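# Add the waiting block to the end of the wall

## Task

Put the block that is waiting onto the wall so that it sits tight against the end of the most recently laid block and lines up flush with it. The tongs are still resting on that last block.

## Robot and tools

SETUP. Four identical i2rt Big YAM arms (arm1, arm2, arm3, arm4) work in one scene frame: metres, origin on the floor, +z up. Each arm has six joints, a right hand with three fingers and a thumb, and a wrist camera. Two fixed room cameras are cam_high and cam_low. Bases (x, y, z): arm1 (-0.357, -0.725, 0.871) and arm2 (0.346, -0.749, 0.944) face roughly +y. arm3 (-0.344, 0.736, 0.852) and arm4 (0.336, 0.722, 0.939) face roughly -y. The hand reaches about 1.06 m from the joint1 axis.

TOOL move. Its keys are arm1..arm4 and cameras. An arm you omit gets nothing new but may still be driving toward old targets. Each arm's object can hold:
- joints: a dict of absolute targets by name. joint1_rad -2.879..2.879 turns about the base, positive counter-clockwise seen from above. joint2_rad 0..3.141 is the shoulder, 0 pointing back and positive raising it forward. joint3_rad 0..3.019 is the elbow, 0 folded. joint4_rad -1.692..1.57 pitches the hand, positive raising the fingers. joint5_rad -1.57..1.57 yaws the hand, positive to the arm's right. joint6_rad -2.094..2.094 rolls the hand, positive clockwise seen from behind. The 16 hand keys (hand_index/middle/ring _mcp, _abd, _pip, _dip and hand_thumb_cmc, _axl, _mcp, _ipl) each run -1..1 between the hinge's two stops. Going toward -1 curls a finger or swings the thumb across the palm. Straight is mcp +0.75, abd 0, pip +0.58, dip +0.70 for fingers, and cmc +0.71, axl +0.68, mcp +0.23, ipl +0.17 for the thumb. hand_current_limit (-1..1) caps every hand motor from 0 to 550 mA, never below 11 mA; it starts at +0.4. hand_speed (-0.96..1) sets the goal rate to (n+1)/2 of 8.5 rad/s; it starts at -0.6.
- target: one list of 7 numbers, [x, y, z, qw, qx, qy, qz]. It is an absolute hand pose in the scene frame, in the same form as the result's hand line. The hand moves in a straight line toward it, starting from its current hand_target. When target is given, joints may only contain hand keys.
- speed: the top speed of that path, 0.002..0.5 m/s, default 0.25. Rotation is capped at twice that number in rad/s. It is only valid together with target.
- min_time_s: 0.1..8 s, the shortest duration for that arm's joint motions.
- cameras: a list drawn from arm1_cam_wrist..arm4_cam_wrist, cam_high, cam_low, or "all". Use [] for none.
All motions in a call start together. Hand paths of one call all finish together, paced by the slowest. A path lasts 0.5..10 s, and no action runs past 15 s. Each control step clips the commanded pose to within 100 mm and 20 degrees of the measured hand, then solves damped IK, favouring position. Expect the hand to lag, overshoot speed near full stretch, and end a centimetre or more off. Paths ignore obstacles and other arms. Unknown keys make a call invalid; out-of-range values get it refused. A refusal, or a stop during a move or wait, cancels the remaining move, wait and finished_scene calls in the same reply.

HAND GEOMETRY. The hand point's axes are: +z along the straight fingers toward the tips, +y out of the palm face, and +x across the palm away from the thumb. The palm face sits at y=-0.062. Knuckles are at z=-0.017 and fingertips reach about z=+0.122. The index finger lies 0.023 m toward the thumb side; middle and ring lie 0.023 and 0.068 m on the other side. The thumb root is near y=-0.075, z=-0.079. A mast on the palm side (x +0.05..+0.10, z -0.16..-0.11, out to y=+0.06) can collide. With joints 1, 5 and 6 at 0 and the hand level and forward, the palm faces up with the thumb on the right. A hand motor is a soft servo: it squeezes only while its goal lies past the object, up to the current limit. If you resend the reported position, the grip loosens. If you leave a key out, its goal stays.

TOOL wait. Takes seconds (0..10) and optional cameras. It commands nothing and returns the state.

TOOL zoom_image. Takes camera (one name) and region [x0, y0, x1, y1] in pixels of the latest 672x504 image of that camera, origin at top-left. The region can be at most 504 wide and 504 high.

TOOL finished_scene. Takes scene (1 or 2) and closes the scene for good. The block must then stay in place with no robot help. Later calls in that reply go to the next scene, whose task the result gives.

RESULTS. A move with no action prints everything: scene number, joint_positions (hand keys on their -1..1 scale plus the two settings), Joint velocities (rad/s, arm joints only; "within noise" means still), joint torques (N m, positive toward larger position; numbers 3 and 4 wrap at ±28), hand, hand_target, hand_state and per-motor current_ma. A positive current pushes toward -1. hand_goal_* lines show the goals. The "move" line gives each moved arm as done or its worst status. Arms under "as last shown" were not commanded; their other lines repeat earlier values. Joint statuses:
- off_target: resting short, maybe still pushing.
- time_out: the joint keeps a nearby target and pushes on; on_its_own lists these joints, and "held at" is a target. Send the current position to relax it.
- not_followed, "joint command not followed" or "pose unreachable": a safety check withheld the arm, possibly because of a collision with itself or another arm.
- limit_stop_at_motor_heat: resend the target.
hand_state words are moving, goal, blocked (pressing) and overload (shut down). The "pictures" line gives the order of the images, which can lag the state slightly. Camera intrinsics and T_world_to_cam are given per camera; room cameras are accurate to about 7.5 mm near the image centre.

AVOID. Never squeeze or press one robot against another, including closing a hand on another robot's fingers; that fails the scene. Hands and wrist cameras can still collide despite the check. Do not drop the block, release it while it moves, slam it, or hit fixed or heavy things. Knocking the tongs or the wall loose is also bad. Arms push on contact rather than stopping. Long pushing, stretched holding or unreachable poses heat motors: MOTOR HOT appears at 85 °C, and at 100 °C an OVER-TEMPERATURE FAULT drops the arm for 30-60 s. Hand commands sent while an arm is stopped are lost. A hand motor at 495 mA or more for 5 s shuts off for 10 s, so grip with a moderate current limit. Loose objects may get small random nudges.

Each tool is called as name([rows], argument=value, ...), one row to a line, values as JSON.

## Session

move()

Scene clock: 0.00 s.
Joint torques (N m): no reading
Heat: arm1: hottest joint3_rad 39 °C; arm2: hottest joint2_rad 37 °C; arm3: hottest joint1_rad 30 °C; arm4: hottest joint2_rad 36 °C.
Joint velocities: within noise
arm1.joint_positions: joint1_rad=+0.244 joint2_rad=+0.622 joint3_rad=+1.363 joint4_rad=-1.262 joint5_rad=+0.023 joint6_rad=+1.068 hand_index_mcp=+0.753 hand_index_abd=+0.000 hand_index_pip=+0.577 hand_index_dip=+0.696 hand_middle_mcp=+0.753 hand_middle_abd=+0.000 hand_middle_pip=+0.577 hand_middle_dip=+0.696 hand_ring_mcp=+0.753 hand_ring_abd=+0.000 hand_ring_pip=+0.577 hand_ring_dip=+0.696 hand_thumb_cmc=+0.714 hand_thumb_axl=+0.677 hand_thumb_mcp=+0.226 hand_thumb_ipl=+0.168 hand_current_limit=+0.400 hand_speed=-0.600
arm1.joint_status: not commanded
arm1.hand_state: goal,goal,goal,goal,goal,goal,goal,goal,goal,goal,goal,goal,goal,goal,goal,goal
arm1.index_mcp_current_ma: 0
arm1.index_abd_current_ma: 0
arm1.index_pip_current_ma: 0
arm1.index_dip_current_ma: 0
arm1.middle_mcp_current_ma: 0
arm1.middle_abd_current_ma: 0
arm1.middle_pip_current_ma: 0
arm1.middle_dip_current_ma: 0
arm1.ring_mcp_current_ma: 0
arm1.ring_abd_current_ma: 0
arm1.ring_pip_current_ma: 0
arm1.ring_dip_current_ma: 0
arm1.thumb_cmc_current_ma: 0
arm1.thumb_axl_current_ma: 0
arm1.thumb_mcp_current_ma: 0
arm1.thumb_ipl_current_ma: 0
arm1.hand_goal_index_mcp: 0.754
arm1.hand_goal_index_abd: 0.000
arm1.hand_goal_index_pip: 0.576
arm1.hand_goal_index_dip: 0.696
arm1.hand_goal_middle_mcp: 0.754
arm1.hand_goal_middle_abd: 0.000
arm1.hand_goal_middle_pip: 0.576
arm1.hand_goal_middle_dip: 0.696
arm1.hand_goal_ring_mcp: 0.754
arm1.hand_goal_ring_abd: 0.000
arm1.hand_goal_ring_pip: 0.576
arm1.hand_goal_ring_dip: 0.696
arm1.hand_goal_thumb_cmc: 0.714
arm1.hand_goal_thumb_axl: 0.678
arm1.hand_goal_thumb_mcp: 0.226
arm1.hand_goal_thumb_ipl: 0.168
arm1.hand: x=-0.3471 y=-0.4587 z=+1.4345 quat_wxyz=(-0.315, +0.325, +0.798, +0.397) (m; scene frame)
arm1.hand_target: x=-0.3461 y=-0.4617 z=+1.4467 quat_wxyz=(-0.323, +0.322, +0.792, +0.406) (m; scene frame)
arm1.hand_status: not commanded
arm2.joint_positions: joint1_rad=+0.105 joint2_rad=+0.649 joint3_rad=+1.319 joint4_rad=-1.393 joint5_rad=+0.098 joint6_rad=+1.148 hand_index_mcp=+0.753 hand_index_abd=+0.000 hand_index_pip=+0.577 hand_index_dip=+0.696 hand_middle_mcp=+0.753 hand_middle_abd=+0.000 hand_middle_pip=+0.577 hand_middle_dip=+0.696 hand_ring_mcp=+0.753 hand_ring_abd=+0.000 hand_ring_pip=+0.577 hand_ring_dip=+0.696 hand_thumb_cmc=+0.714 hand_thumb_axl=+0.677 hand_thumb_mcp=+0.226 hand_thumb_ipl=+0.168 hand_current_limit=+0.400 hand_speed=-0.600
arm2.joint_status: not commanded
arm2.hand_state: goal,goal,goal,goal,goal,goal,goal,goal,goal,goal,goal,goal,goal,goal,goal,goal
arm2.index_mcp_current_ma: 0
arm2.index_abd_current_ma: 0
arm2.index_pip_current_ma: 0
arm2.index_dip_current_ma: 0
arm2.middle_mcp_current_ma: 0
arm2.middle_abd_current_ma: 0
arm2.middle_pip_current_ma: 0
arm2.middle_dip_current_ma: 0
arm2.ring_mcp_current_ma: 0
arm2.ring_abd_current_ma: 0
arm2.ring_pip_current_ma: 0
arm2.ring_dip_current_ma: 0
arm2.thumb_cmc_current_ma: 0
arm2.thumb_axl_current_ma: 0
arm2.thumb_mcp_current_ma: 0
arm2.thumb_ipl_current_ma: 0
arm2.hand_goal_index_mcp: 0.754
arm2.hand_goal_index_abd: 0.000
arm2.hand_goal_index_pip: 0.576
arm2.hand_goal_index_dip: 0.696
arm2.hand_goal_middle_mcp: 0.754
arm2.hand_goal_middle_abd: 0.000
arm2.hand_goal_middle_pip: 0.576
arm2.hand_goal_middle_dip: 0.696
arm2.hand_goal_ring_mcp: 0.754
arm2.hand_goal_ring_abd: 0.000
arm2.hand_goal_ring_pip: 0.576
arm2.hand_goal_ring_dip: 0.696
arm2.hand_goal_thumb_cmc: 0.714
arm2.hand_goal_thumb_axl: 0.678
arm2.hand_goal_thumb_mcp: 0.226
arm2.hand_goal_thumb_ipl: 0.168
arm2.hand: x=+0.4366 y=-0.4957 z=+1.4478 quat_wxyz=(-0.195, +0.492, +0.767, +0.364) (m; scene frame)
arm2.hand_target: x=+0.4367 y=-0.4972 z=+1.4627 quat_wxyz=(-0.204, +0.489, +0.760, +0.377) (m; scene frame)
arm2.hand_status: not commanded
arm3.joint_positions: joint1_rad=+0.273 joint2_rad=+0.608 joint3_rad=+1.424 joint4_rad=-1.350 joint5_rad=+0.085 joint6_rad=+1.091 hand_index_mcp=+0.753 hand_index_abd=+0.000 hand_index_pip=+0.577 hand_index_dip=+0.696 hand_middle_mcp=+0.753 hand_middle_abd=+0.000 hand_middle_pip=+0.577 hand_middle_dip=+0.696 hand_ring_mcp=+0.753 hand_ring_abd=+0.000 hand_ring_pip=+0.577 hand_ring_dip=+0.696 hand_thumb_cmc=+0.714 hand_thumb_axl=+0.677 hand_thumb_mcp=+0.226 hand_thumb_ipl=+0.168 hand_current_limit=+0.400 hand_speed=-0.600
arm3.joint_status: not commanded
arm3.hand_state: goal,goal,goal,goal,goal,goal,goal,goal,goal,goal,goal,goal,goal,goal,goal,goal
arm3.index_mcp_current_ma: 0
arm3.index_abd_current_ma: 0
arm3.index_pip_current_ma: 0
arm3.index_dip_current_ma: 0
arm3.middle_mcp_current_ma: 0
arm3.middle_abd_current_ma: 0
arm3.middle_pip_current_ma: 0
arm3.middle_dip_current_ma: 0
arm3.ring_mcp_current_ma: 0
arm3.ring_abd_current_ma: 0
arm3.ring_pip_current_ma: 0
arm3.ring_dip_current_ma: 0
arm3.thumb_cmc_current_ma: 0
arm3.thumb_axl_current_ma: 0
arm3.thumb_mcp_current_ma: 0
arm3.thumb_ipl_current_ma: 0
arm3.hand_goal_index_mcp: 0.754
arm3.hand_goal_index_abd: 0.000
arm3.hand_goal_index_pip: 0.576
arm3.hand_goal_index_dip: 0.696
arm3.hand_goal_middle_mcp: 0.754
arm3.hand_goal_middle_abd: 0.000
arm3.hand_goal_middle_pip: 0.576
arm3.hand_goal_middle_dip: 0.696
arm3.hand_goal_ring_mcp: 0.754
arm3.hand_goal_ring_abd: 0.000
arm3.hand_goal_ring_pip: 0.576
arm3.hand_goal_ring_dip: 0.696
arm3.hand_goal_thumb_cmc: 0.714
arm3.hand_goal_thumb_axl: 0.678
arm3.hand_goal_thumb_mcp: 0.226
arm3.hand_goal_thumb_ipl: 0.168
arm3.hand: x=-0.3792 y=+0.4922 z=+1.4280 quat_wxyz=(+0.410, +0.787, -0.364, +0.283) (m; scene frame)
arm3.hand_target: x=-0.3800 y=+0.4952 z=+1.4411 quat_wxyz=(+0.420, +0.780, -0.361, +0.292) (m; scene frame)
arm3.hand_status: not commanded
arm4.joint_positions: joint1_rad=-0.021 joint2_rad=+0.618 joint3_rad=+1.426 joint4_rad=-1.161 joint5_rad=+0.117 joint6_rad=+1.140 hand_index_mcp=+0.753 hand_index_abd=+0.000 hand_index_pip=+0.577 hand_index_dip=+0.696 hand_middle_mcp=+0.753 hand_middle_abd=+0.000 hand_middle_pip=+0.577 hand_middle_dip=+0.696 hand_ring_mcp=+0.753 hand_ring_abd=+0.000 hand_ring_pip=+0.577 hand_ring_dip=+0.696 hand_thumb_cmc=+0.714 hand_thumb_axl=+0.677 hand_thumb_mcp=+0.226 hand_thumb_ipl=+0.168 hand_current_limit=+0.400 hand_speed=-0.600
arm4.joint_status: not commanded
arm4.hand_state: goal,goal,goal,goal,goal,goal,goal,goal,goal,goal,goal,goal,goal,goal,goal,goal
arm4.index_mcp_current_ma: 0
arm4.index_abd_current_ma: 0
arm4.index_pip_current_ma: 0
arm4.index_dip_current_ma: 0
arm4.middle_mcp_current_ma: 0
arm4.middle_abd_current_ma: 0
arm4.middle_pip_current_ma: 0
arm4.middle_dip_current_ma: 0
arm4.ring_mcp_current_ma: 0
arm4.ring_abd_current_ma: 0
arm4.ring_pip_current_ma: 0
arm4.ring_dip_current_ma: 0
arm4.thumb_cmc_current_ma: 0
arm4.thumb_axl_current_ma: 0
arm4.thumb_mcp_current_ma: 0
arm4.thumb_ipl_current_ma: 0
arm4.hand_goal_index_mcp: 0.754
arm4.hand_goal_index_abd: 0.000
arm4.hand_goal_index_pip: 0.576
arm4.hand_goal_index_dip: 0.696
arm4.hand_goal_middle_mcp: 0.754
arm4.hand_goal_middle_abd: 0.000
arm4.hand_goal_middle_pip: 0.576
arm4.hand_goal_middle_dip: 0.696
arm4.hand_goal_ring_mcp: 0.754
arm4.hand_goal_ring_abd: 0.000
arm4.hand_goal_ring_pip: 0.576
arm4.hand_goal_ring_dip: 0.696
arm4.hand_goal_thumb_cmc: 0.714
arm4.hand_goal_thumb_axl: 0.678
arm4.hand_goal_thumb_mcp: 0.226
arm4.hand_goal_thumb_ipl: 0.168
arm4.hand: x=+0.2481 y=+0.4697 z=+1.5521 quat_wxyz=(+0.501, +0.685, -0.453, +0.272) (m; scene frame)
arm4.hand_target: x=+0.2481 y=+0.4735 z=+1.5617 quat_wxyz=(+0.508, +0.680, -0.450, +0.278) (m; scene frame)
arm4.hand_status: not commanded
pictures: arm1_cam_wrist, arm2_cam_wrist, arm3_cam_wrist, arm4_cam_wrist, cam_high, cam_low
camera_calibration:
arm1_cam_wrist: T_world_to_cam=[[0.935929, 0.135423, -0.325111, 0.890921], [0.0541481, -0.967472, -0.247113, -0.108669], [-0.348001, 0.213677, -0.912819, 1.41212], [0, 0, 0, 1]] pos_world=[-0.336536, -0.527522, 1.5518]
arm2_cam_wrist: T_world_to_cam=[[0.915418, -0.318728, -0.245811, -0.172857], [-0.325669, -0.945394, 0.0130202, -0.390212], [-0.236538, 0.0681341, -0.96923, 1.66872], [0, 0, 0, 1]] pos_world=[0.425872, -0.537696, 1.57996]
arm3_cam_wrist: T_world_to_cam=[[-0.96037, 0.0168311, -0.278219, 0.053367], [0.0628911, 0.985519, -0.157471, -0.284997], [0.27154, -0.168728, -0.947522, 1.66467], [0, 0, 0, 1]] pos_world=[-0.382849, 0.560848, 1.54728]
arm4_cam_wrist: T_world_to_cam=[[-0.8884, 0.210372, -0.408031, 0.793655], [0.373375, 0.848239, -0.375608, 0.0499469], [0.267091, -0.486039, -0.832123, 1.58684], [0, 0, 0, 1]] pos_world=[0.262605, 0.561934, 1.66304]

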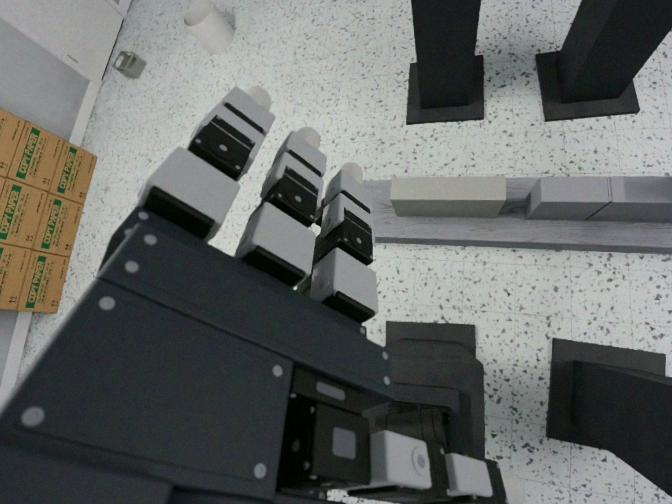

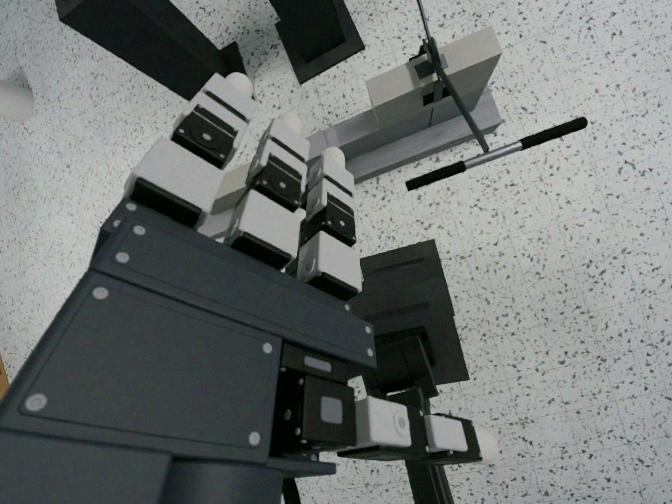

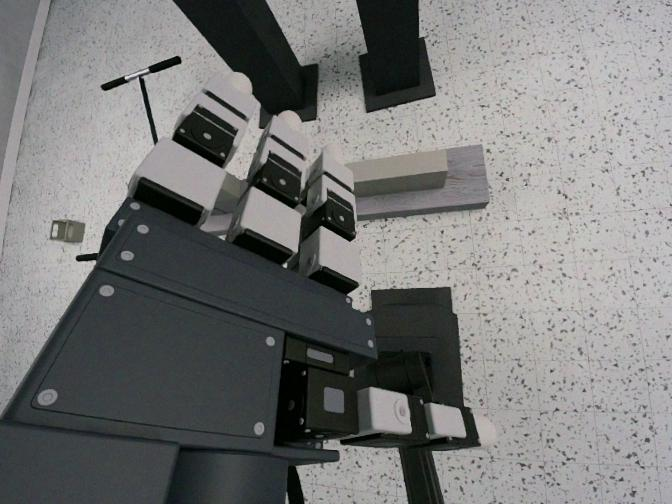

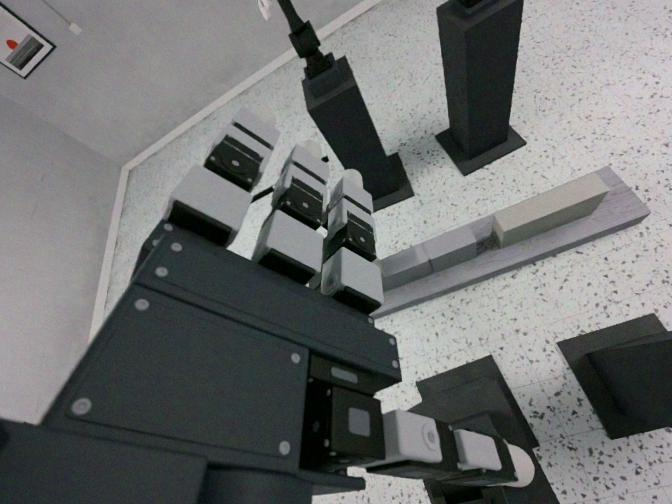

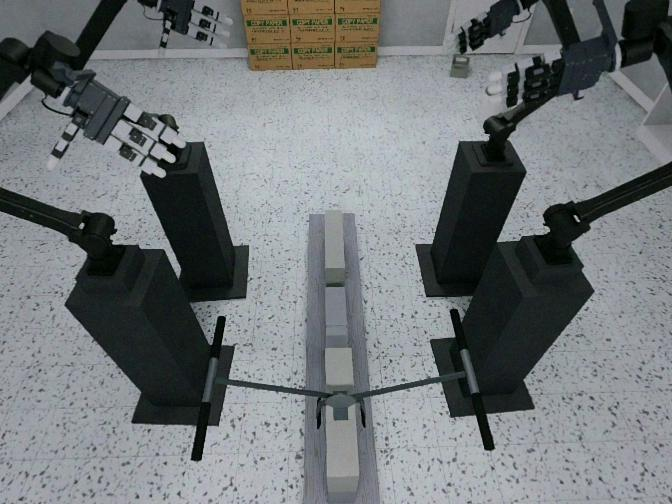

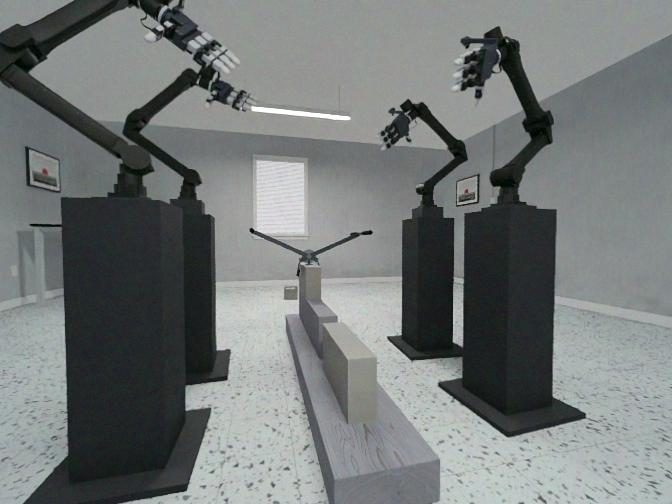

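zoom_image(camera="cam_high", region=[290, 200, 390, 350])

zoom_image(camera="cam_high", region=[180, 300, 500, 504])

zoom_image(camera="cam_low", region=[270, 220, 400, 440])

Scaled by 3.360 from the camera's 672x504 image, which has a finer 960x720 frame.

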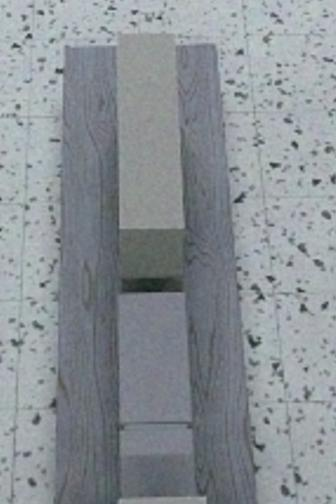

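Scaled by 1.575 from the camera's 672x504 image, which has a finer 960x720 frame.

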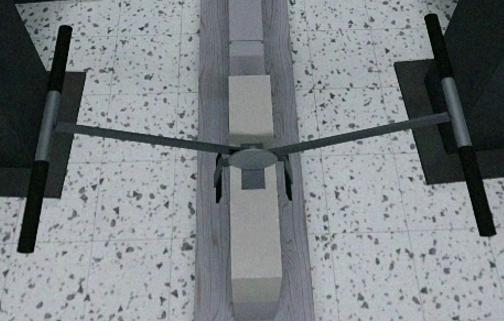

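Scaled by 2.291 from the camera's 672x504 image, which has a finer 960x720 frame.

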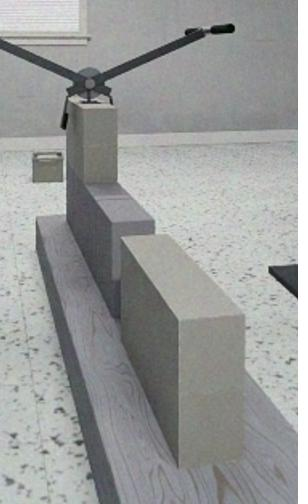

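move(arm1={"target": [-0.62, -0.42, 0.80, 0, 0, 1, 0], "speed": 0.3, "joints": {"hand_thumb_cmc": -0.57, "hand_current_limit": 0.78, "hand_speed": -0.3}}, arm2={"target": [0.80, -0.47, 1.02, 0, 0, 0.9848, 0.1736], "speed": 0.3, "joints": {"hand_thumb_cmc": -0.57, "hand_current_limit": 0.78, "hand_speed": -0.3}}, arm3={"target": [-0.66, 0.43, 0.80, 0, 1, 0, 0], "speed": 0.3, "joints": {"hand_thumb_cmc": -0.57, "hand_current_limit": 0.78, "hand_speed": -0.3}}, arm4={"target": [0.76, 0.47, 1.02, 0.1736, 0.9848, 0, 0], "speed": 0.3, "joints": {"hand_thumb_cmc": -0.57, "hand_current_limit": 0.78, "hand_speed": -0.3}}, cameras=["cam_high", "cam_low"])

Scene clock: 58.80 s.
Joint torques (N m): arm1=[0.5 -10.23 7.09 0.81 -0.03 -0.05] | arm2=[1.96 -16.26 9.21 0.1 -0.43 -0.24] | arm3=[0.56 -11.28 6.84 -0.02 0.06 -0.27] | arm4=[1.03 -13.51 10.91 1.13 0.46 -0.15]
Heat: arm1: hottest joint3_rad 44 °C; arm2: hottest joint2_rad 37 °C; arm3: hottest joint3_rad 34 °C; arm4: hottest joint2_rad 35 °C.
move: arm1 off_target; arm2 off_target; arm3 off_target; arm4 off_target
Joint velocities: within noise
arm1.joint_positions: joint1_rad=+0.840 joint2_rad=+1.741 joint3_rad=+0.722 joint4_rad=-0.601 joint5_rad=-0.004 joint6_rad=+0.928 hand_index_mcp=+0.754 hand_index_abd=+0.000 hand_index_pip=+0.577 hand_index_dip=+0.696 hand_middle_mcp=+0.754 hand_middle_abd=+0.000 hand_middle_pip=+0.577 hand_middle_dip=+0.696 hand_ring_mcp=+0.754 hand_ring_abd=+0.000 hand_ring_pip=+0.577 hand_ring_dip=+0.696 hand_thumb_cmc=-0.569 hand_thumb_axl=+0.677 hand_thumb_mcp=+0.223 hand_thumb_ipl=+0.168 hand_current_limit=+0.780 hand_speed=-0.300
arm1.joint_status: all done
arm1.hand_state: goal,goal,goal,goal,goal,goal,goal,goal,goal,goal,goal,goal,goal,goal,goal,goal
arm1.index_mcp_current_ma: 1
arm1.index_abd_current_ma: 1
arm1.index_pip_current_ma: 2
arm1.index_dip_current_ma: 0
arm1.middle_mcp_current_ma: 1
arm1.middle_abd_current_ma: 1
arm1.middle_pip_current_ma: 2
arm1.middle_dip_current_ma: 0
arm1.ring_mcp_current_ma: 1
arm1.ring_abd_current_ma: 1
arm1.ring_pip_current_ma: 2
arm1.ring_dip_current_ma: 0
arm1.thumb_cmc_current_ma: 2
arm1.thumb_axl_current_ma: -2
arm1.thumb_mcp_current_ma: -11
arm1.thumb_ipl_current_ma: -1
arm1.hand_goal_index_mcp: 0.754
arm1.hand_goal_index_abd: 0.000
arm1.hand_goal_index_pip: 0.576
arm1.hand_goal_index_dip: 0.696
arm1.hand_goal_middle_mcp: 0.754
arm1.hand_goal_middle_abd: 0.000
arm1.hand_goal_middle_pip: 0.576
arm1.hand_goal_middle_dip: 0.696
arm1.hand_goal_ring_mcp: 0.754
arm1.hand_goal_ring_abd: 0.000
arm1.hand_goal_ring_pip: 0.576
arm1.hand_goal_ring_dip: 0.696
arm1.hand_goal_thumb_cmc: -0.570
arm1.hand_goal_thumb_axl: 0.678
arm1.hand_goal_thumb_mcp: 0.226
arm1.hand_goal_thumb_ipl: 0.168
arm1.hand: x=-0.6014 y=-0.4299 z=+0.7936 quat_wxyz=(+0.015, +0.011, +1.000, -0.010) (m; scene frame)
arm1.hand_target: x=-0.6197 y=-0.4204 z=+0.8005 quat_wxyz=(+0.000, +0.000, +1.000, +0.000) (m; scene frame)
arm1.hand_status: off_target (0.022 m and 2.4 deg from the pose sent, 0.692 m and 74.1 deg at the start)
arm2.joint_positions: joint1_rad=-1.192 joint2_rad=+1.686 joint3_rad=+1.036 joint4_rad=-0.865 joint5_rad=-0.331 joint6_rad=-1.224 hand_index_mcp=+0.756 hand_index_abd=+0.001 hand_index_pip=+0.577 hand_index_dip=+0.696 hand_middle_mcp=+0.756 hand_middle_abd=+0.001 hand_middle_pip=+0.577 hand_middle_dip=+0.696 hand_ring_mcp=+0.756 hand_ring_abd=+0.001 hand_ring_pip=+0.577 hand_ring_dip=+0.696 hand_thumb_cmc=-0.566 hand_thumb_axl=+0.677 hand_thumb_mcp=+0.224 hand_thumb_ipl=+0.168 hand_current_limit=+0.780 hand_speed=-0.300
arm2.joint_status: all done
arm2.hand_state: goal,goal,goal,goal,goal,goal,goal,goal,goal,goal,goal,goal,goal,goal,goal,goal
arm2.index_mcp_current_ma: 4
arm2.index_abd_current_ma: 1
arm2.index_pip_current_ma: 1
arm2.index_dip_current_ma: 0
arm2.middle_mcp_current_ma: 3
arm2.middle_abd_current_ma: 1
arm2.middle_pip_current_ma: 1
arm2.middle_dip_current_ma: 0
arm2.ring_mcp_current_ma: 3
arm2.ring_abd_current_ma: 1
arm2.ring_pip_current_ma: 1
arm2.ring_dip_current_ma: 0
arm2.thumb_cmc_current_ma: 7
arm2.thumb_axl_current_ma: -1
arm2.thumb_mcp_current_ma: -5
arm2.thumb_ipl_current_ma: 0
arm2.hand_goal_index_mcp: 0.754
arm2.hand_goal_index_abd: 0.000
arm2.hand_goal_index_pip: 0.576
arm2.hand_goal_index_dip: 0.696
arm2.hand_goal_middle_mcp: 0.754
arm2.hand_goal_middle_abd: 0.000
arm2.hand_goal_middle_pip: 0.576
arm2.hand_goal_middle_dip: 0.696
arm2.hand_goal_ring_mcp: 0.754
arm2.hand_goal_ring_abd: 0.000
arm2.hand_goal_ring_pip: 0.576
arm2.hand_goal_ring_dip: 0.696
arm2.hand_goal_thumb_cmc: -0.570
arm2.hand_goal_thumb_axl: 0.678
arm2.hand_goal_thumb_mcp: 0.226
arm2.hand_goal_thumb_ipl: 0.168
arm2.hand: x=+0.7791 y=-0.4724 z=+1.0006 quat_wxyz=(-0.028, +0.006, +0.986, +0.165) (m; scene frame)
arm2.hand_target: x=+0.7991 y=-0.4704 z=+1.0204 quat_wxyz=(+0.000, +0.000, +0.985, +0.173) (m; scene frame)
arm2.hand_status: off_target (0.029 m and 3.5 deg from the pose sent, 0.562 m and 70.2 deg at the start)
arm3.joint_positions: joint1_rad=-0.917 joint2_rad=+1.706 joint3_rad=+0.746 joint4_rad=-0.666 joint5_rad=+0.001 joint6_rad=-0.907 hand_index_mcp=+0.754 hand_index_abd=+0.001 hand_index_pip=+0.577 hand_index_dip=+0.696 hand_middle_mcp=+0.754 hand_middle_abd=+0.001 hand_middle_pip=+0.577 hand_middle_dip=+0.696 hand_ring_mcp=+0.754 hand_ring_abd=+0.001 hand_ring_pip=+0.577 hand_ring_dip=+0.696 hand_thumb_cmc=-0.567 hand_thumb_axl=+0.677 hand_thumb_mcp=+0.223 hand_thumb_ipl=+0.168 hand_current_limit=+0.780 hand_speed=-0.300
arm3.joint_status: all done
arm3.hand_state: goal,goal,goal,goal,goal,goal,goal,goal,goal,goal,goal,goal,goal,goal,goal,goal
arm3.index_mcp_current_ma: 0
arm3.index_abd_current_ma: 0
arm3.index_pip_current_ma: 0
arm3.index_dip_current_ma: 0
arm3.middle_mcp_current_ma: 0
arm3.middle_abd_current_ma: 0
arm3.middle_pip_current_ma: 0
arm3.middle_dip_current_ma: 0
arm3.ring_mcp_current_ma: 0
arm3.ring_abd_current_ma: 0
arm3.ring_pip_current_ma: 0
arm3.ring_dip_current_ma: 0
arm3.thumb_cmc_current_ma: 2
arm3.thumb_axl_current_ma: 0
arm3.thumb_mcp_current_ma: -2
arm3.thumb_ipl_current_ma: 0
arm3.hand_goal_index_mcp: 0.754
arm3.hand_goal_index_abd: 0.000
arm3.hand_goal_index_pip: 0.576
arm3.hand_goal_index_dip: 0.696
arm3.hand_goal_middle_mcp: 0.754
arm3.hand_goal_middle_abd: 0.000
arm3.hand_goal_middle_pip: 0.576
arm3.hand_goal_middle_dip: 0.696
arm3.hand_goal_ring_mcp: 0.754
arm3.hand_goal_ring_abd: 0.000
arm3.hand_goal_ring_pip: 0.576
arm3.hand_goal_ring_dip: 0.696
arm3.hand_goal_thumb_cmc: -0.570
arm3.hand_goal_thumb_axl: 0.678
arm3.hand_goal_thumb_mcp: 0.226
arm3.hand_goal_thumb_ipl: 0.168
arm3.hand: x=-0.6429 y=+0.4418 z=+0.7858 quat_wxyz=(-0.015, +1.000, -0.006, +0.021) (m; scene frame)
arm3.hand_target: x=-0.6597 y=+0.4303 z=+0.8005 quat_wxyz=(+0.000, +1.000, +0.000, +0.000) (m; scene frame)
arm3.hand_status: off_target (0.025 m and 3.0 deg from the pose sent, 0.691 m and 76.2 deg at the start)
arm4.joint_positions: joint1_rad=+1.250 joint2_rad=+1.668 joint3_rad=+1.070 joint4_rad=-0.910 joint5_rad=+0.349 joint6_rad=+1.326 hand_index_mcp=+0.759 hand_index_abd=+0.001 hand_index_pip=+0.577 hand_index_dip=+0.696 hand_middle_mcp=+0.759 hand_middle_abd=+0.001 hand_middle_pip=+0.577 hand_middle_dip=+0.696 hand_ring_mcp=+0.759 hand_ring_abd=+0.001 hand_ring_pip=+0.577 hand_ring_dip=+0.696 hand_thumb_cmc=-0.569 hand_thumb_axl=+0.677 hand_thumb_mcp=+0.224 hand_thumb_ipl=+0.168 hand_current_limit=+0.780 hand_speed=-0.300
arm4.joint_status: all done
arm4.hand_state: goal,goal,goal,goal,goal,goal,goal,goal,goal,goal,goal,goal,goal,goal,goal,goal
arm4.index_mcp_current_ma: 2
arm4.index_abd_current_ma: 0
arm4.index_pip_current_ma: 0
arm4.index_dip_current_ma: 0
arm4.middle_mcp_current_ma: 2
arm4.middle_abd_current_ma: 0
arm4.middle_pip_current_ma: 0
arm4.middle_dip_current_ma: 0
arm4.ring_mcp_current_ma: 2
arm4.ring_abd_current_ma: 0
arm4.ring_pip_current_ma: 0
arm4.ring_dip_current_ma: 0
arm4.thumb_cmc_current_ma: 0
arm4.thumb_axl_current_ma: 0
arm4.thumb_mcp_current_ma: -1
arm4.thumb_ipl_current_ma: 0
arm4.hand_goal_index_mcp: 0.754
arm4.hand_goal_index_abd: 0.000
arm4.hand_goal_index_pip: 0.576
arm4.hand_goal_index_dip: 0.696
arm4.hand_goal_middle_mcp: 0.754
arm4.hand_goal_middle_abd: 0.000
arm4.hand_goal_middle_pip: 0.576
arm4.hand_goal_middle_dip: 0.696
arm4.hand_goal_ring_mcp: 0.754
arm4.hand_goal_ring_abd: 0.000
arm4.hand_goal_ring_pip: 0.576
arm4.hand_goal_ring_dip: 0.696
arm4.hand_goal_thumb_cmc: -0.570
arm4.hand_goal_thumb_axl: 0.678
arm4.hand_goal_thumb_mcp: 0.226
arm4.hand_goal_thumb_ipl: 0.168
arm4.hand: x=+0.7396 y=+0.4692 z=+1.0109 quat_wxyz=(+0.172, +0.985, -0.009, -0.020) (m; scene frame)
arm4.hand_target: x=+0.7595 y=+0.4705 z=+1.0204 quat_wxyz=(+0.174, +0.985, +0.000, +0.000) (m; scene frame)
arm4.hand_status: off_target (0.022 m and 2.5 deg from the pose sent, 0.738 m and 80.7 deg at the start)
pictures: cam_high, cam_low

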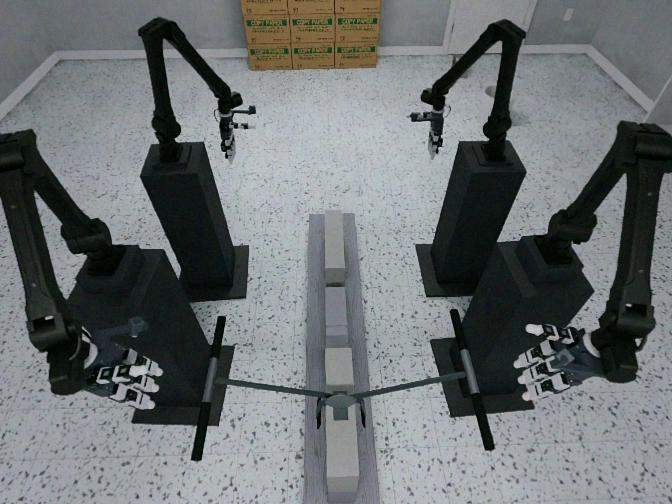

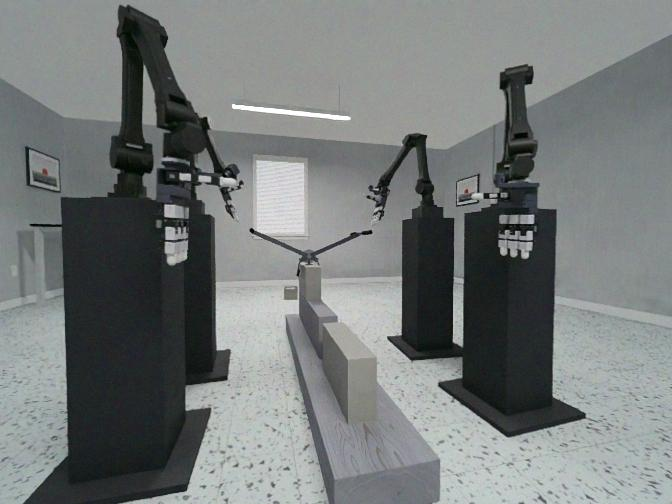

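move(arm2={"target": [0.819, -0.435, 0.746, 0, 0, 0.9848, 0.1736], "speed": 0.25}, arm4={"target": [0.778, 0.433, 0.748, 0.1736, 0.9848, 0, 0], "speed": 0.25}, cameras=["cam_high", "arm2_cam_wrist", "arm4_cam_wrist"])

zoom_image(camera="cam_high", region=[120, 290, 560, 504])

Scene clock: 65.30 s.
Joint torques (N m): arm1=[0.56 -10.11 7.05 0.79 -0.03 -0.04] | arm2=[3.08 -20.42 4.26 0.31 -0.3 0] | arm3=[0.62 -11.28 6.84 0.01 0.07 -0.28] | arm4=[-0.5 -17.49 5.68 1.37 0.48 -0.15]
Heat: arm1: hottest joint3_rad 44 °C; arm2: hottest joint2_rad 37 °C; arm3: hottest joint3_rad 34 °C; arm4: hottest joint2_rad 35 °C.
move: arm2 off_target; arm4 off_target
Joint velocities: within noise
arm1, arm3: as last shown
arm2.joint_positions: joint1_rad=-1.155 joint2_rad=+2.328 joint3_rad=+1.114 joint4_rad=-0.271 joint5_rad=-0.327 joint6_rad=-1.190 hand_index_mcp=+0.756 hand_index_abd=+0.001 hand_index_pip=+0.577 hand_index_dip=+0.696 hand_middle_mcp=+0.756 hand_middle_abd=+0.001 hand_middle_pip=+0.577 hand_middle_dip=+0.696 hand_ring_mcp=+0.756 hand_ring_abd=+0.001 hand_ring_pip=+0.577 hand_ring_dip=+0.696 hand_thumb_cmc=-0.568 hand_thumb_axl=+0.677 hand_thumb_mcp=+0.224 hand_thumb_ipl=+0.168 hand_current_limit=+0.780 hand_speed=-0.300
arm2.joint_status: not commanded
arm2.hand_state: goal,goal,goal,goal,goal,goal,goal,goal,goal,goal,goal,goal,goal,goal,goal,goal
arm2.index_mcp_current_ma: 4
arm2.index_abd_current_ma: 1
arm2.index_pip_current_ma: 1
arm2.index_dip_current_ma: 0
arm2.middle_mcp_current_ma: 3
arm2.middle_abd_current_ma: 1
arm2.middle_pip_current_ma: 1
arm2.middle_dip_current_ma: 0
arm2.ring_mcp_current_ma: 3
arm2.ring_abd_current_ma: 1
arm2.ring_pip_current_ma: 1
arm2.ring_dip_current_ma: 0
arm2.thumb_cmc_current_ma: 4
arm2.thumb_axl_current_ma: -1
arm2.thumb_mcp_current_ma: -5
arm2.thumb_ipl_current_ma: 0
arm2.hand_goal_index_mcp: 0.754
arm2.hand_goal_index_abd: 0.000
arm2.hand_goal_index_pip: 0.576
arm2.hand_goal_index_dip: 0.696
arm2.hand_goal_middle_mcp: 0.754
arm2.hand_goal_middle_abd: 0.000
arm2.hand_goal_middle_pip: 0.576
arm2.hand_goal_middle_dip: 0.696
arm2.hand_goal_ring_mcp: 0.754
arm2.hand_goal_ring_abd: 0.000
arm2.hand_goal_ring_pip: 0.576
arm2.hand_goal_ring_dip: 0.696
arm2.hand_goal_thumb_cmc: -0.570
arm2.hand_goal_thumb_axl: 0.678
arm2.hand_goal_thumb_mcp: 0.226
arm2.hand_goal_thumb_ipl: 0.168
arm2.hand: x=+0.8038 y=-0.4456 z=+0.7354 quat_wxyz=(-0.019, +0.002, +0.986, +0.167) (m; scene frame)
arm2.hand_target: x=+0.8187 y=-0.4352 z=+0.7465 quat_wxyz=(+0.000, +0.000, +0.985, +0.174) (m; scene frame)
arm2.hand_status: off_target (0.021 m and 2.4 deg from the pose sent, 0.260 m and 3.5 deg at the start)
arm4.joint_positions: joint1_rad=+1.205 joint2_rad=+2.282 joint3_rad=+1.124 joint4_rad=-0.314 joint5_rad=+0.341 joint6_rad=+1.255 hand_index_mcp=+0.759 hand_index_abd=+0.001 hand_index_pip=+0.577 hand_index_dip=+0.696 hand_middle_mcp=+0.759 hand_middle_abd=+0.001 hand_middle_pip=+0.577 hand_middle_dip=+0.696 hand_ring_mcp=+0.759 hand_ring_abd=+0.001 hand_ring_pip=+0.577 hand_ring_dip=+0.696 hand_thumb_cmc=-0.569 hand_thumb_axl=+0.677 hand_thumb_mcp=+0.224 hand_thumb_ipl=+0.168 hand_current_limit=+0.780 hand_speed=-0.300
arm4.joint_status: not commanded
arm4.hand_state: goal,goal,goal,goal,goal,goal,goal,goal,goal,goal,goal,goal,goal,goal,goal,goal
arm4.index_mcp_current_ma: 2
arm4.index_abd_current_ma: 0
arm4.index_pip_current_ma: 0
arm4.index_dip_current_ma: 0
arm4.middle_mcp_current_ma: 2
arm4.middle_abd_current_ma: 0
arm4.middle_pip_current_ma: 0
arm4.middle_dip_current_ma: 0
arm4.ring_mcp_current_ma: 2
arm4.ring_abd_current_ma: 0
arm4.ring_pip_current_ma: 0
arm4.ring_dip_current_ma: 0
arm4.thumb_cmc_current_ma: 0
arm4.thumb_axl_current_ma: 0
arm4.thumb_mcp_current_ma: -1
arm4.thumb_ipl_current_ma: 0
arm4.hand_goal_index_mcp: 0.754
arm4.hand_goal_index_abd: 0.000
arm4.hand_goal_index_pip: 0.576
arm4.hand_goal_index_dip: 0.696
arm4.hand_goal_middle_mcp: 0.754
arm4.hand_goal_middle_abd: 0.000
arm4.hand_goal_middle_pip: 0.576
arm4.hand_goal_middle_dip: 0.696
arm4.hand_goal_ring_mcp: 0.754
arm4.hand_goal_ring_abd: 0.000
arm4.hand_goal_ring_pip: 0.576
arm4.hand_goal_ring_dip: 0.696
arm4.hand_goal_thumb_cmc: -0.570
arm4.hand_goal_thumb_axl: 0.678
arm4.hand_goal_thumb_mcp: 0.226
arm4.hand_goal_thumb_ipl: 0.168
arm4.hand: x=+0.7683 y=+0.4414 z=+0.7474 quat_wxyz=(+0.172, +0.985, +0.001, -0.012) (m; scene frame)
arm4.hand_target: x=+0.7779 y=+0.4332 z=+0.7484 quat_wxyz=(+0.174, +0.985, +0.000, +0.000) (m; scene frame)
arm4.hand_status: off_target (0.013 m and 1.4 deg from the pose sent, 0.268 m and 2.5 deg at the start)
pictures: arm2_cam_wrist, arm4_cam_wrist, cam_high
camera_calibration:
arm2_cam_wrist: T_world_to_cam=[[0.767114, 0.607511, 0.206074, -0.46864], [0.447926, -0.737198, 0.505867, -1.10553], [0.459237, -0.295751, -0.837635, 0.24347], [0, 0, 0, 1]] pos_world=[0.742886, -0.458287, 0.859766]
arm4_cam_wrist: T_world_to_cam=[[-0.799949, -0.564505, 0.203508, 0.750369], [-0.428301, 0.774663, 0.465248, -0.402473], [-0.420285, 0.285012, -0.861469, 0.974209], [0, 0, 0, 1]] pos_world=[0.837323, 0.457707, 0.873795]

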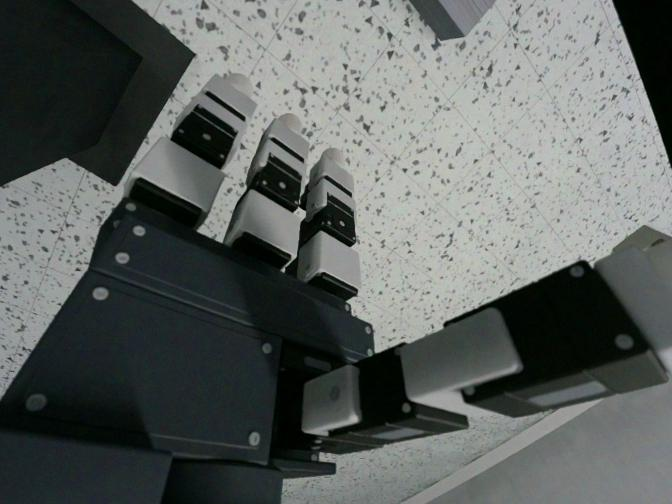

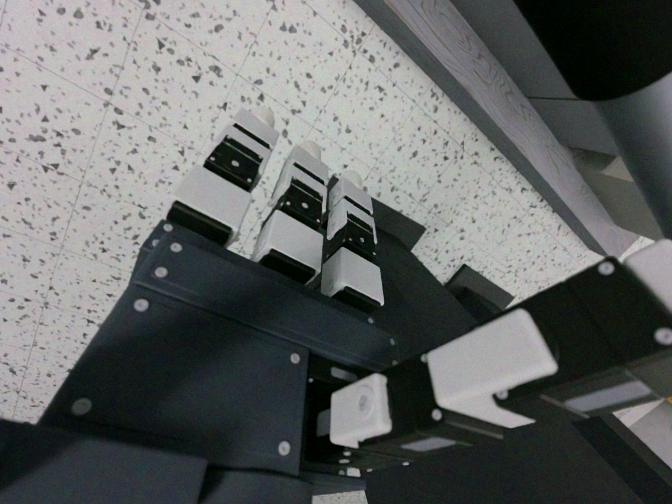

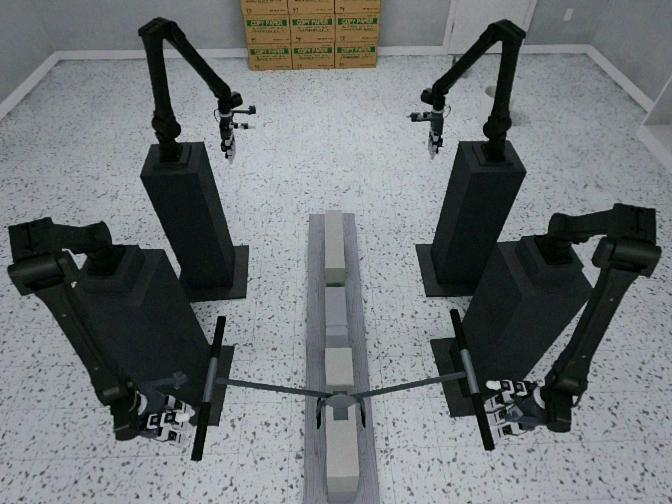

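Scaled by 1.145 from the camera's 672x504 image, which has a finer 960x720 frame.

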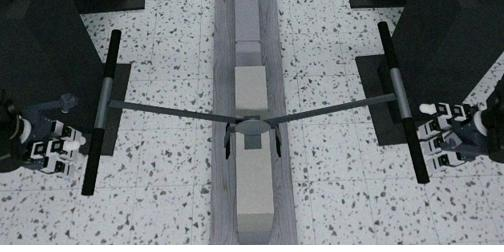

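move(arm2={"target": [0.828, -0.330, 0.783, 0, 0, 0.9848, 0.1736], "speed": 0.08}, arm4={"target": [0.785, 0.328, 0.782, 0.1736, 0.9848, 0, 0], "speed": 0.08}, cameras=["cam_high", "cam_low", "arm2_cam_wrist", "arm4_cam_wrist"])

zoom_image(camera="cam_high", region=[120, 290, 560, 504])

zoom_image(camera="cam_low", region=[210, 190, 410, 290])

Scene clock: 70.93 s.
Joint torques (N m): arm1=[0.5 -10.17 7.09 0.77 -0.03 -0.06] | arm2=[3.25 -23.12 5.85 -0.43 -0.23 0.01] | arm3=[0.56 -11.28 6.89 0.01 0.06 -0.28] | arm4=[-0.44 -19.78 7.19 0.43 0.35 -0.14]
Heat: arm1: hottest joint3_rad 44 °C; arm2: hottest joint2_rad 38 °C; arm3: hottest joint3_rad 34 °C; arm4: hottest joint2_rad 36 °C.
move: arm2 off_target; arm4 off_target
Joint velocities: within noise
arm1, arm3: as last shown
arm2.joint_positions: joint1_rad=-0.976 joint2_rad=+2.317 joint3_rad=+1.249 joint4_rad=-0.356 joint5_rad=-0.300 joint6_rad=-1.007 hand_index_mcp=+0.756 hand_index_abd=+0.001 hand_index_pip=+0.577 hand_index_dip=+0.696 hand_middle_mcp=+0.756 hand_middle_abd=+0.001 hand_middle_pip=+0.577 hand_middle_dip=+0.696 hand_ring_mcp=+0.756 hand_ring_abd=+0.001 hand_ring_pip=+0.577 hand_ring_dip=+0.696 hand_thumb_cmc=-0.568 hand_thumb_axl=+0.677 hand_thumb_mcp=+0.224 hand_thumb_ipl=+0.168 hand_current_limit=+0.780 hand_speed=-0.300
arm2.joint_status: not commanded
arm2.hand_state: goal,goal,goal,goal,goal,goal,goal,goal,goal,goal,goal,goal,goal,goal,goal,goal
arm2.index_mcp_current_ma: 4
arm2.index_abd_current_ma: 1
arm2.index_pip_current_ma: 1
arm2.index_dip_current_ma: 0
arm2.middle_mcp_current_ma: 3
arm2.middle_abd_current_ma: 1
arm2.middle_pip_current_ma: 1
arm2.middle_dip_current_ma: 0
arm2.ring_mcp_current_ma: 3
arm2.ring_abd_current_ma: 1
arm2.ring_pip_current_ma: 1
arm2.ring_dip_current_ma: 0
arm2.thumb_cmc_current_ma: 4
arm2.thumb_axl_current_ma: -1
arm2.thumb_mcp_current_ma: -5
arm2.thumb_ipl_current_ma: 0
arm2.hand_goal_index_mcp: 0.754
arm2.hand_goal_index_abd: 0.000
arm2.hand_goal_index_pip: 0.576
arm2.hand_goal_index_dip: 0.696
arm2.hand_goal_middle_mcp: 0.754
arm2.hand_goal_middle_abd: 0.000
arm2.hand_goal_middle_pip: 0.576
arm2.hand_goal_middle_dip: 0.696
arm2.hand_goal_ring_mcp: 0.754
arm2.hand_goal_ring_abd: 0.000
arm2.hand_goal_ring_pip: 0.576
arm2.hand_goal_ring_dip: 0.696
arm2.hand_goal_thumb_cmc: -0.570
arm2.hand_goal_thumb_axl: 0.678
arm2.hand_goal_thumb_mcp: 0.226
arm2.hand_goal_thumb_ipl: 0.168
arm2.hand: x=+0.8126 y=-0.3433 z=+0.7617 quat_wxyz=(-0.017, +0.000, +0.986, +0.165) (m; scene frame)
arm2.hand_target: x=+0.8275 y=-0.3302 z=+0.7835 quat_wxyz=(+0.000, +0.000, +0.985, +0.174) (m; scene frame)
arm2.hand_status: off_target (0.029 m and 2.1 deg from the pose sent, 0.127 m and 2.4 deg at the start)
arm4.joint_positions: joint1_rad=+1.021 joint2_rad=+2.268 joint3_rad=+1.241 joint4_rad=-0.372 joint5_rad=+0.313 joint6_rad=+1.065 hand_index_mcp=+0.759 hand_index_abd=+0.001 hand_index_pip=+0.577 hand_index_dip=+0.696 hand_middle_mcp=+0.759 hand_middle_abd=+0.001 hand_middle_pip=+0.577 hand_middle_dip=+0.696 hand_ring_mcp=+0.759 hand_ring_abd=+0.001 hand_ring_pip=+0.577 hand_ring_dip=+0.696 hand_thumb_cmc=-0.569 hand_thumb_axl=+0.677 hand_thumb_mcp=+0.224 hand_thumb_ipl=+0.168 hand_current_limit=+0.780 hand_speed=-0.300
arm4.joint_status: not commanded
arm4.hand_state: goal,goal,goal,goal,goal,goal,goal,goal,goal,goal,goal,goal,goal,goal,goal,goal
arm4.index_mcp_current_ma: 2
arm4.index_abd_current_ma: 0
arm4.index_pip_current_ma: 0
arm4.index_dip_current_ma: 0
arm4.middle_mcp_current_ma: 2
arm4.middle_abd_current_ma: 0
arm4.middle_pip_current_ma: 0
arm4.middle_dip_current_ma: 0
arm4.ring_mcp_current_ma: 2
arm4.ring_abd_current_ma: 0
arm4.ring_pip_current_ma: 0
arm4.ring_dip_current_ma: 0
arm4.thumb_cmc_current_ma: 0
arm4.thumb_axl_current_ma: 0
arm4.thumb_mcp_current_ma: -1
arm4.thumb_ipl_current_ma: 0
arm4.hand_goal_index_mcp: 0.754
arm4.hand_goal_index_abd: 0.000
arm4.hand_goal_index_pip: 0.576
arm4.hand_goal_index_dip: 0.696
arm4.hand_goal_middle_mcp: 0.754
arm4.hand_goal_middle_abd: 0.000
arm4.hand_goal_middle_pip: 0.576
arm4.hand_goal_middle_dip: 0.696
arm4.hand_goal_ring_mcp: 0.754
arm4.hand_goal_ring_abd: 0.000
arm4.hand_goal_ring_pip: 0.576
arm4.hand_goal_ring_dip: 0.696
arm4.hand_goal_thumb_cmc: -0.570
arm4.hand_goal_thumb_axl: 0.678
arm4.hand_goal_thumb_mcp: 0.226
arm4.hand_goal_thumb_ipl: 0.168
arm4.hand: x=+0.7766 y=+0.3376 z=+0.7742 quat_wxyz=(+0.173, +0.985, -0.002, -0.006) (m; scene frame)
arm4.hand_target: x=+0.7847 y=+0.3281 z=+0.7822 quat_wxyz=(+0.174, +0.985, +0.000, +0.000) (m; scene frame)
arm4.hand_status: off_target (0.015 m and 0.8 deg from the pose sent, 0.120 m and 1.4 deg at the start)
pictures: arm2_cam_wrist, arm4_cam_wrist, cam_high, cam_low
camera_calibration:
arm2_cam_wrist: T_world_to_cam=[[0.764162, 0.61056, 0.208024, -0.540958], [0.44688, -0.733696, 0.511848, -1.04993], [0.46514, -0.298173, -0.83351, 0.282918], [0, 0, 0, 1]] pos_world=[0.750977, -0.355686, 0.885753]
arm4_cam_wrist: T_world_to_cam=[[-0.803538, -0.562286, 0.195348, 0.701384], [-0.431709, 0.776436, 0.459101, -0.324185], [-0.409821, 0.284571, -0.866641, 1.02637], [0, 0, 0, 1]] pos_world=[0.844263, 0.354012, 0.901312]

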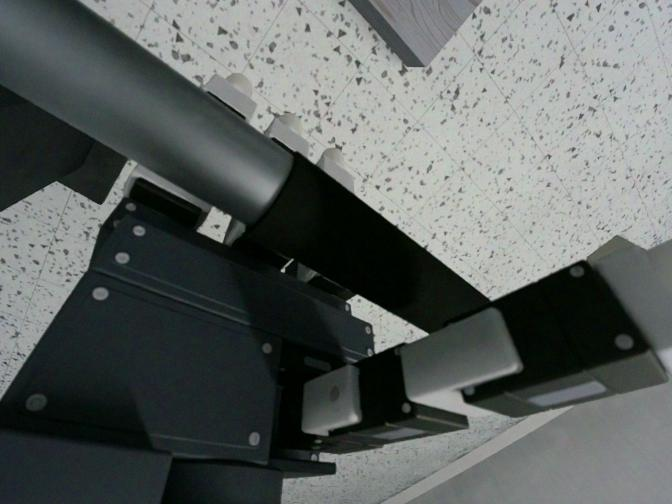

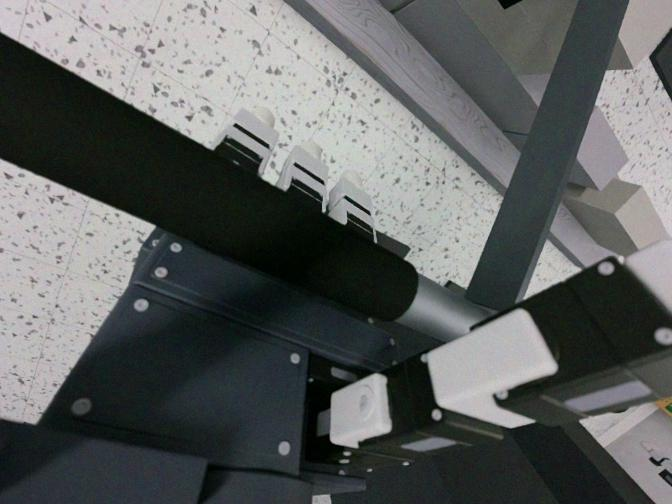

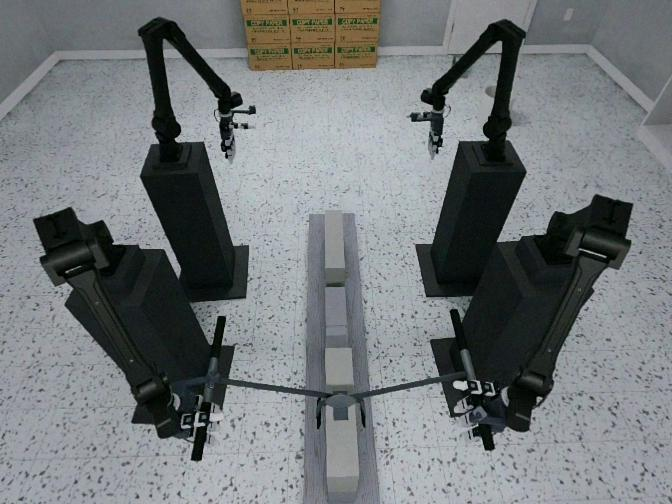

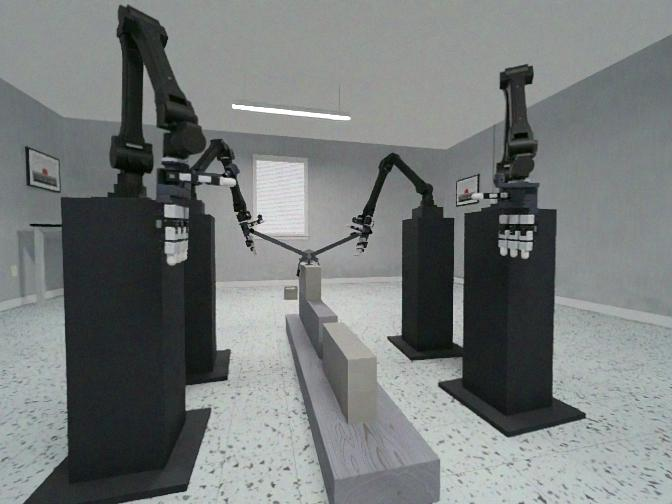

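Scaled by 1.145 from the camera's 672x504 image, which has a finer 960x720 frame.

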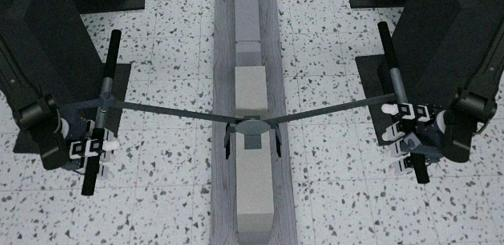

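Scaled by 2.520 from the camera's 672x504 image, which has a finer 960x720 frame.

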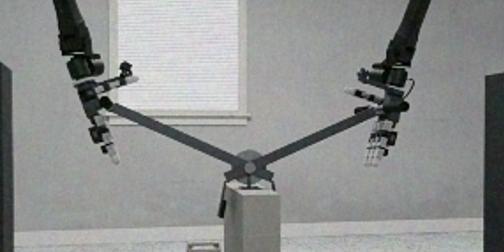

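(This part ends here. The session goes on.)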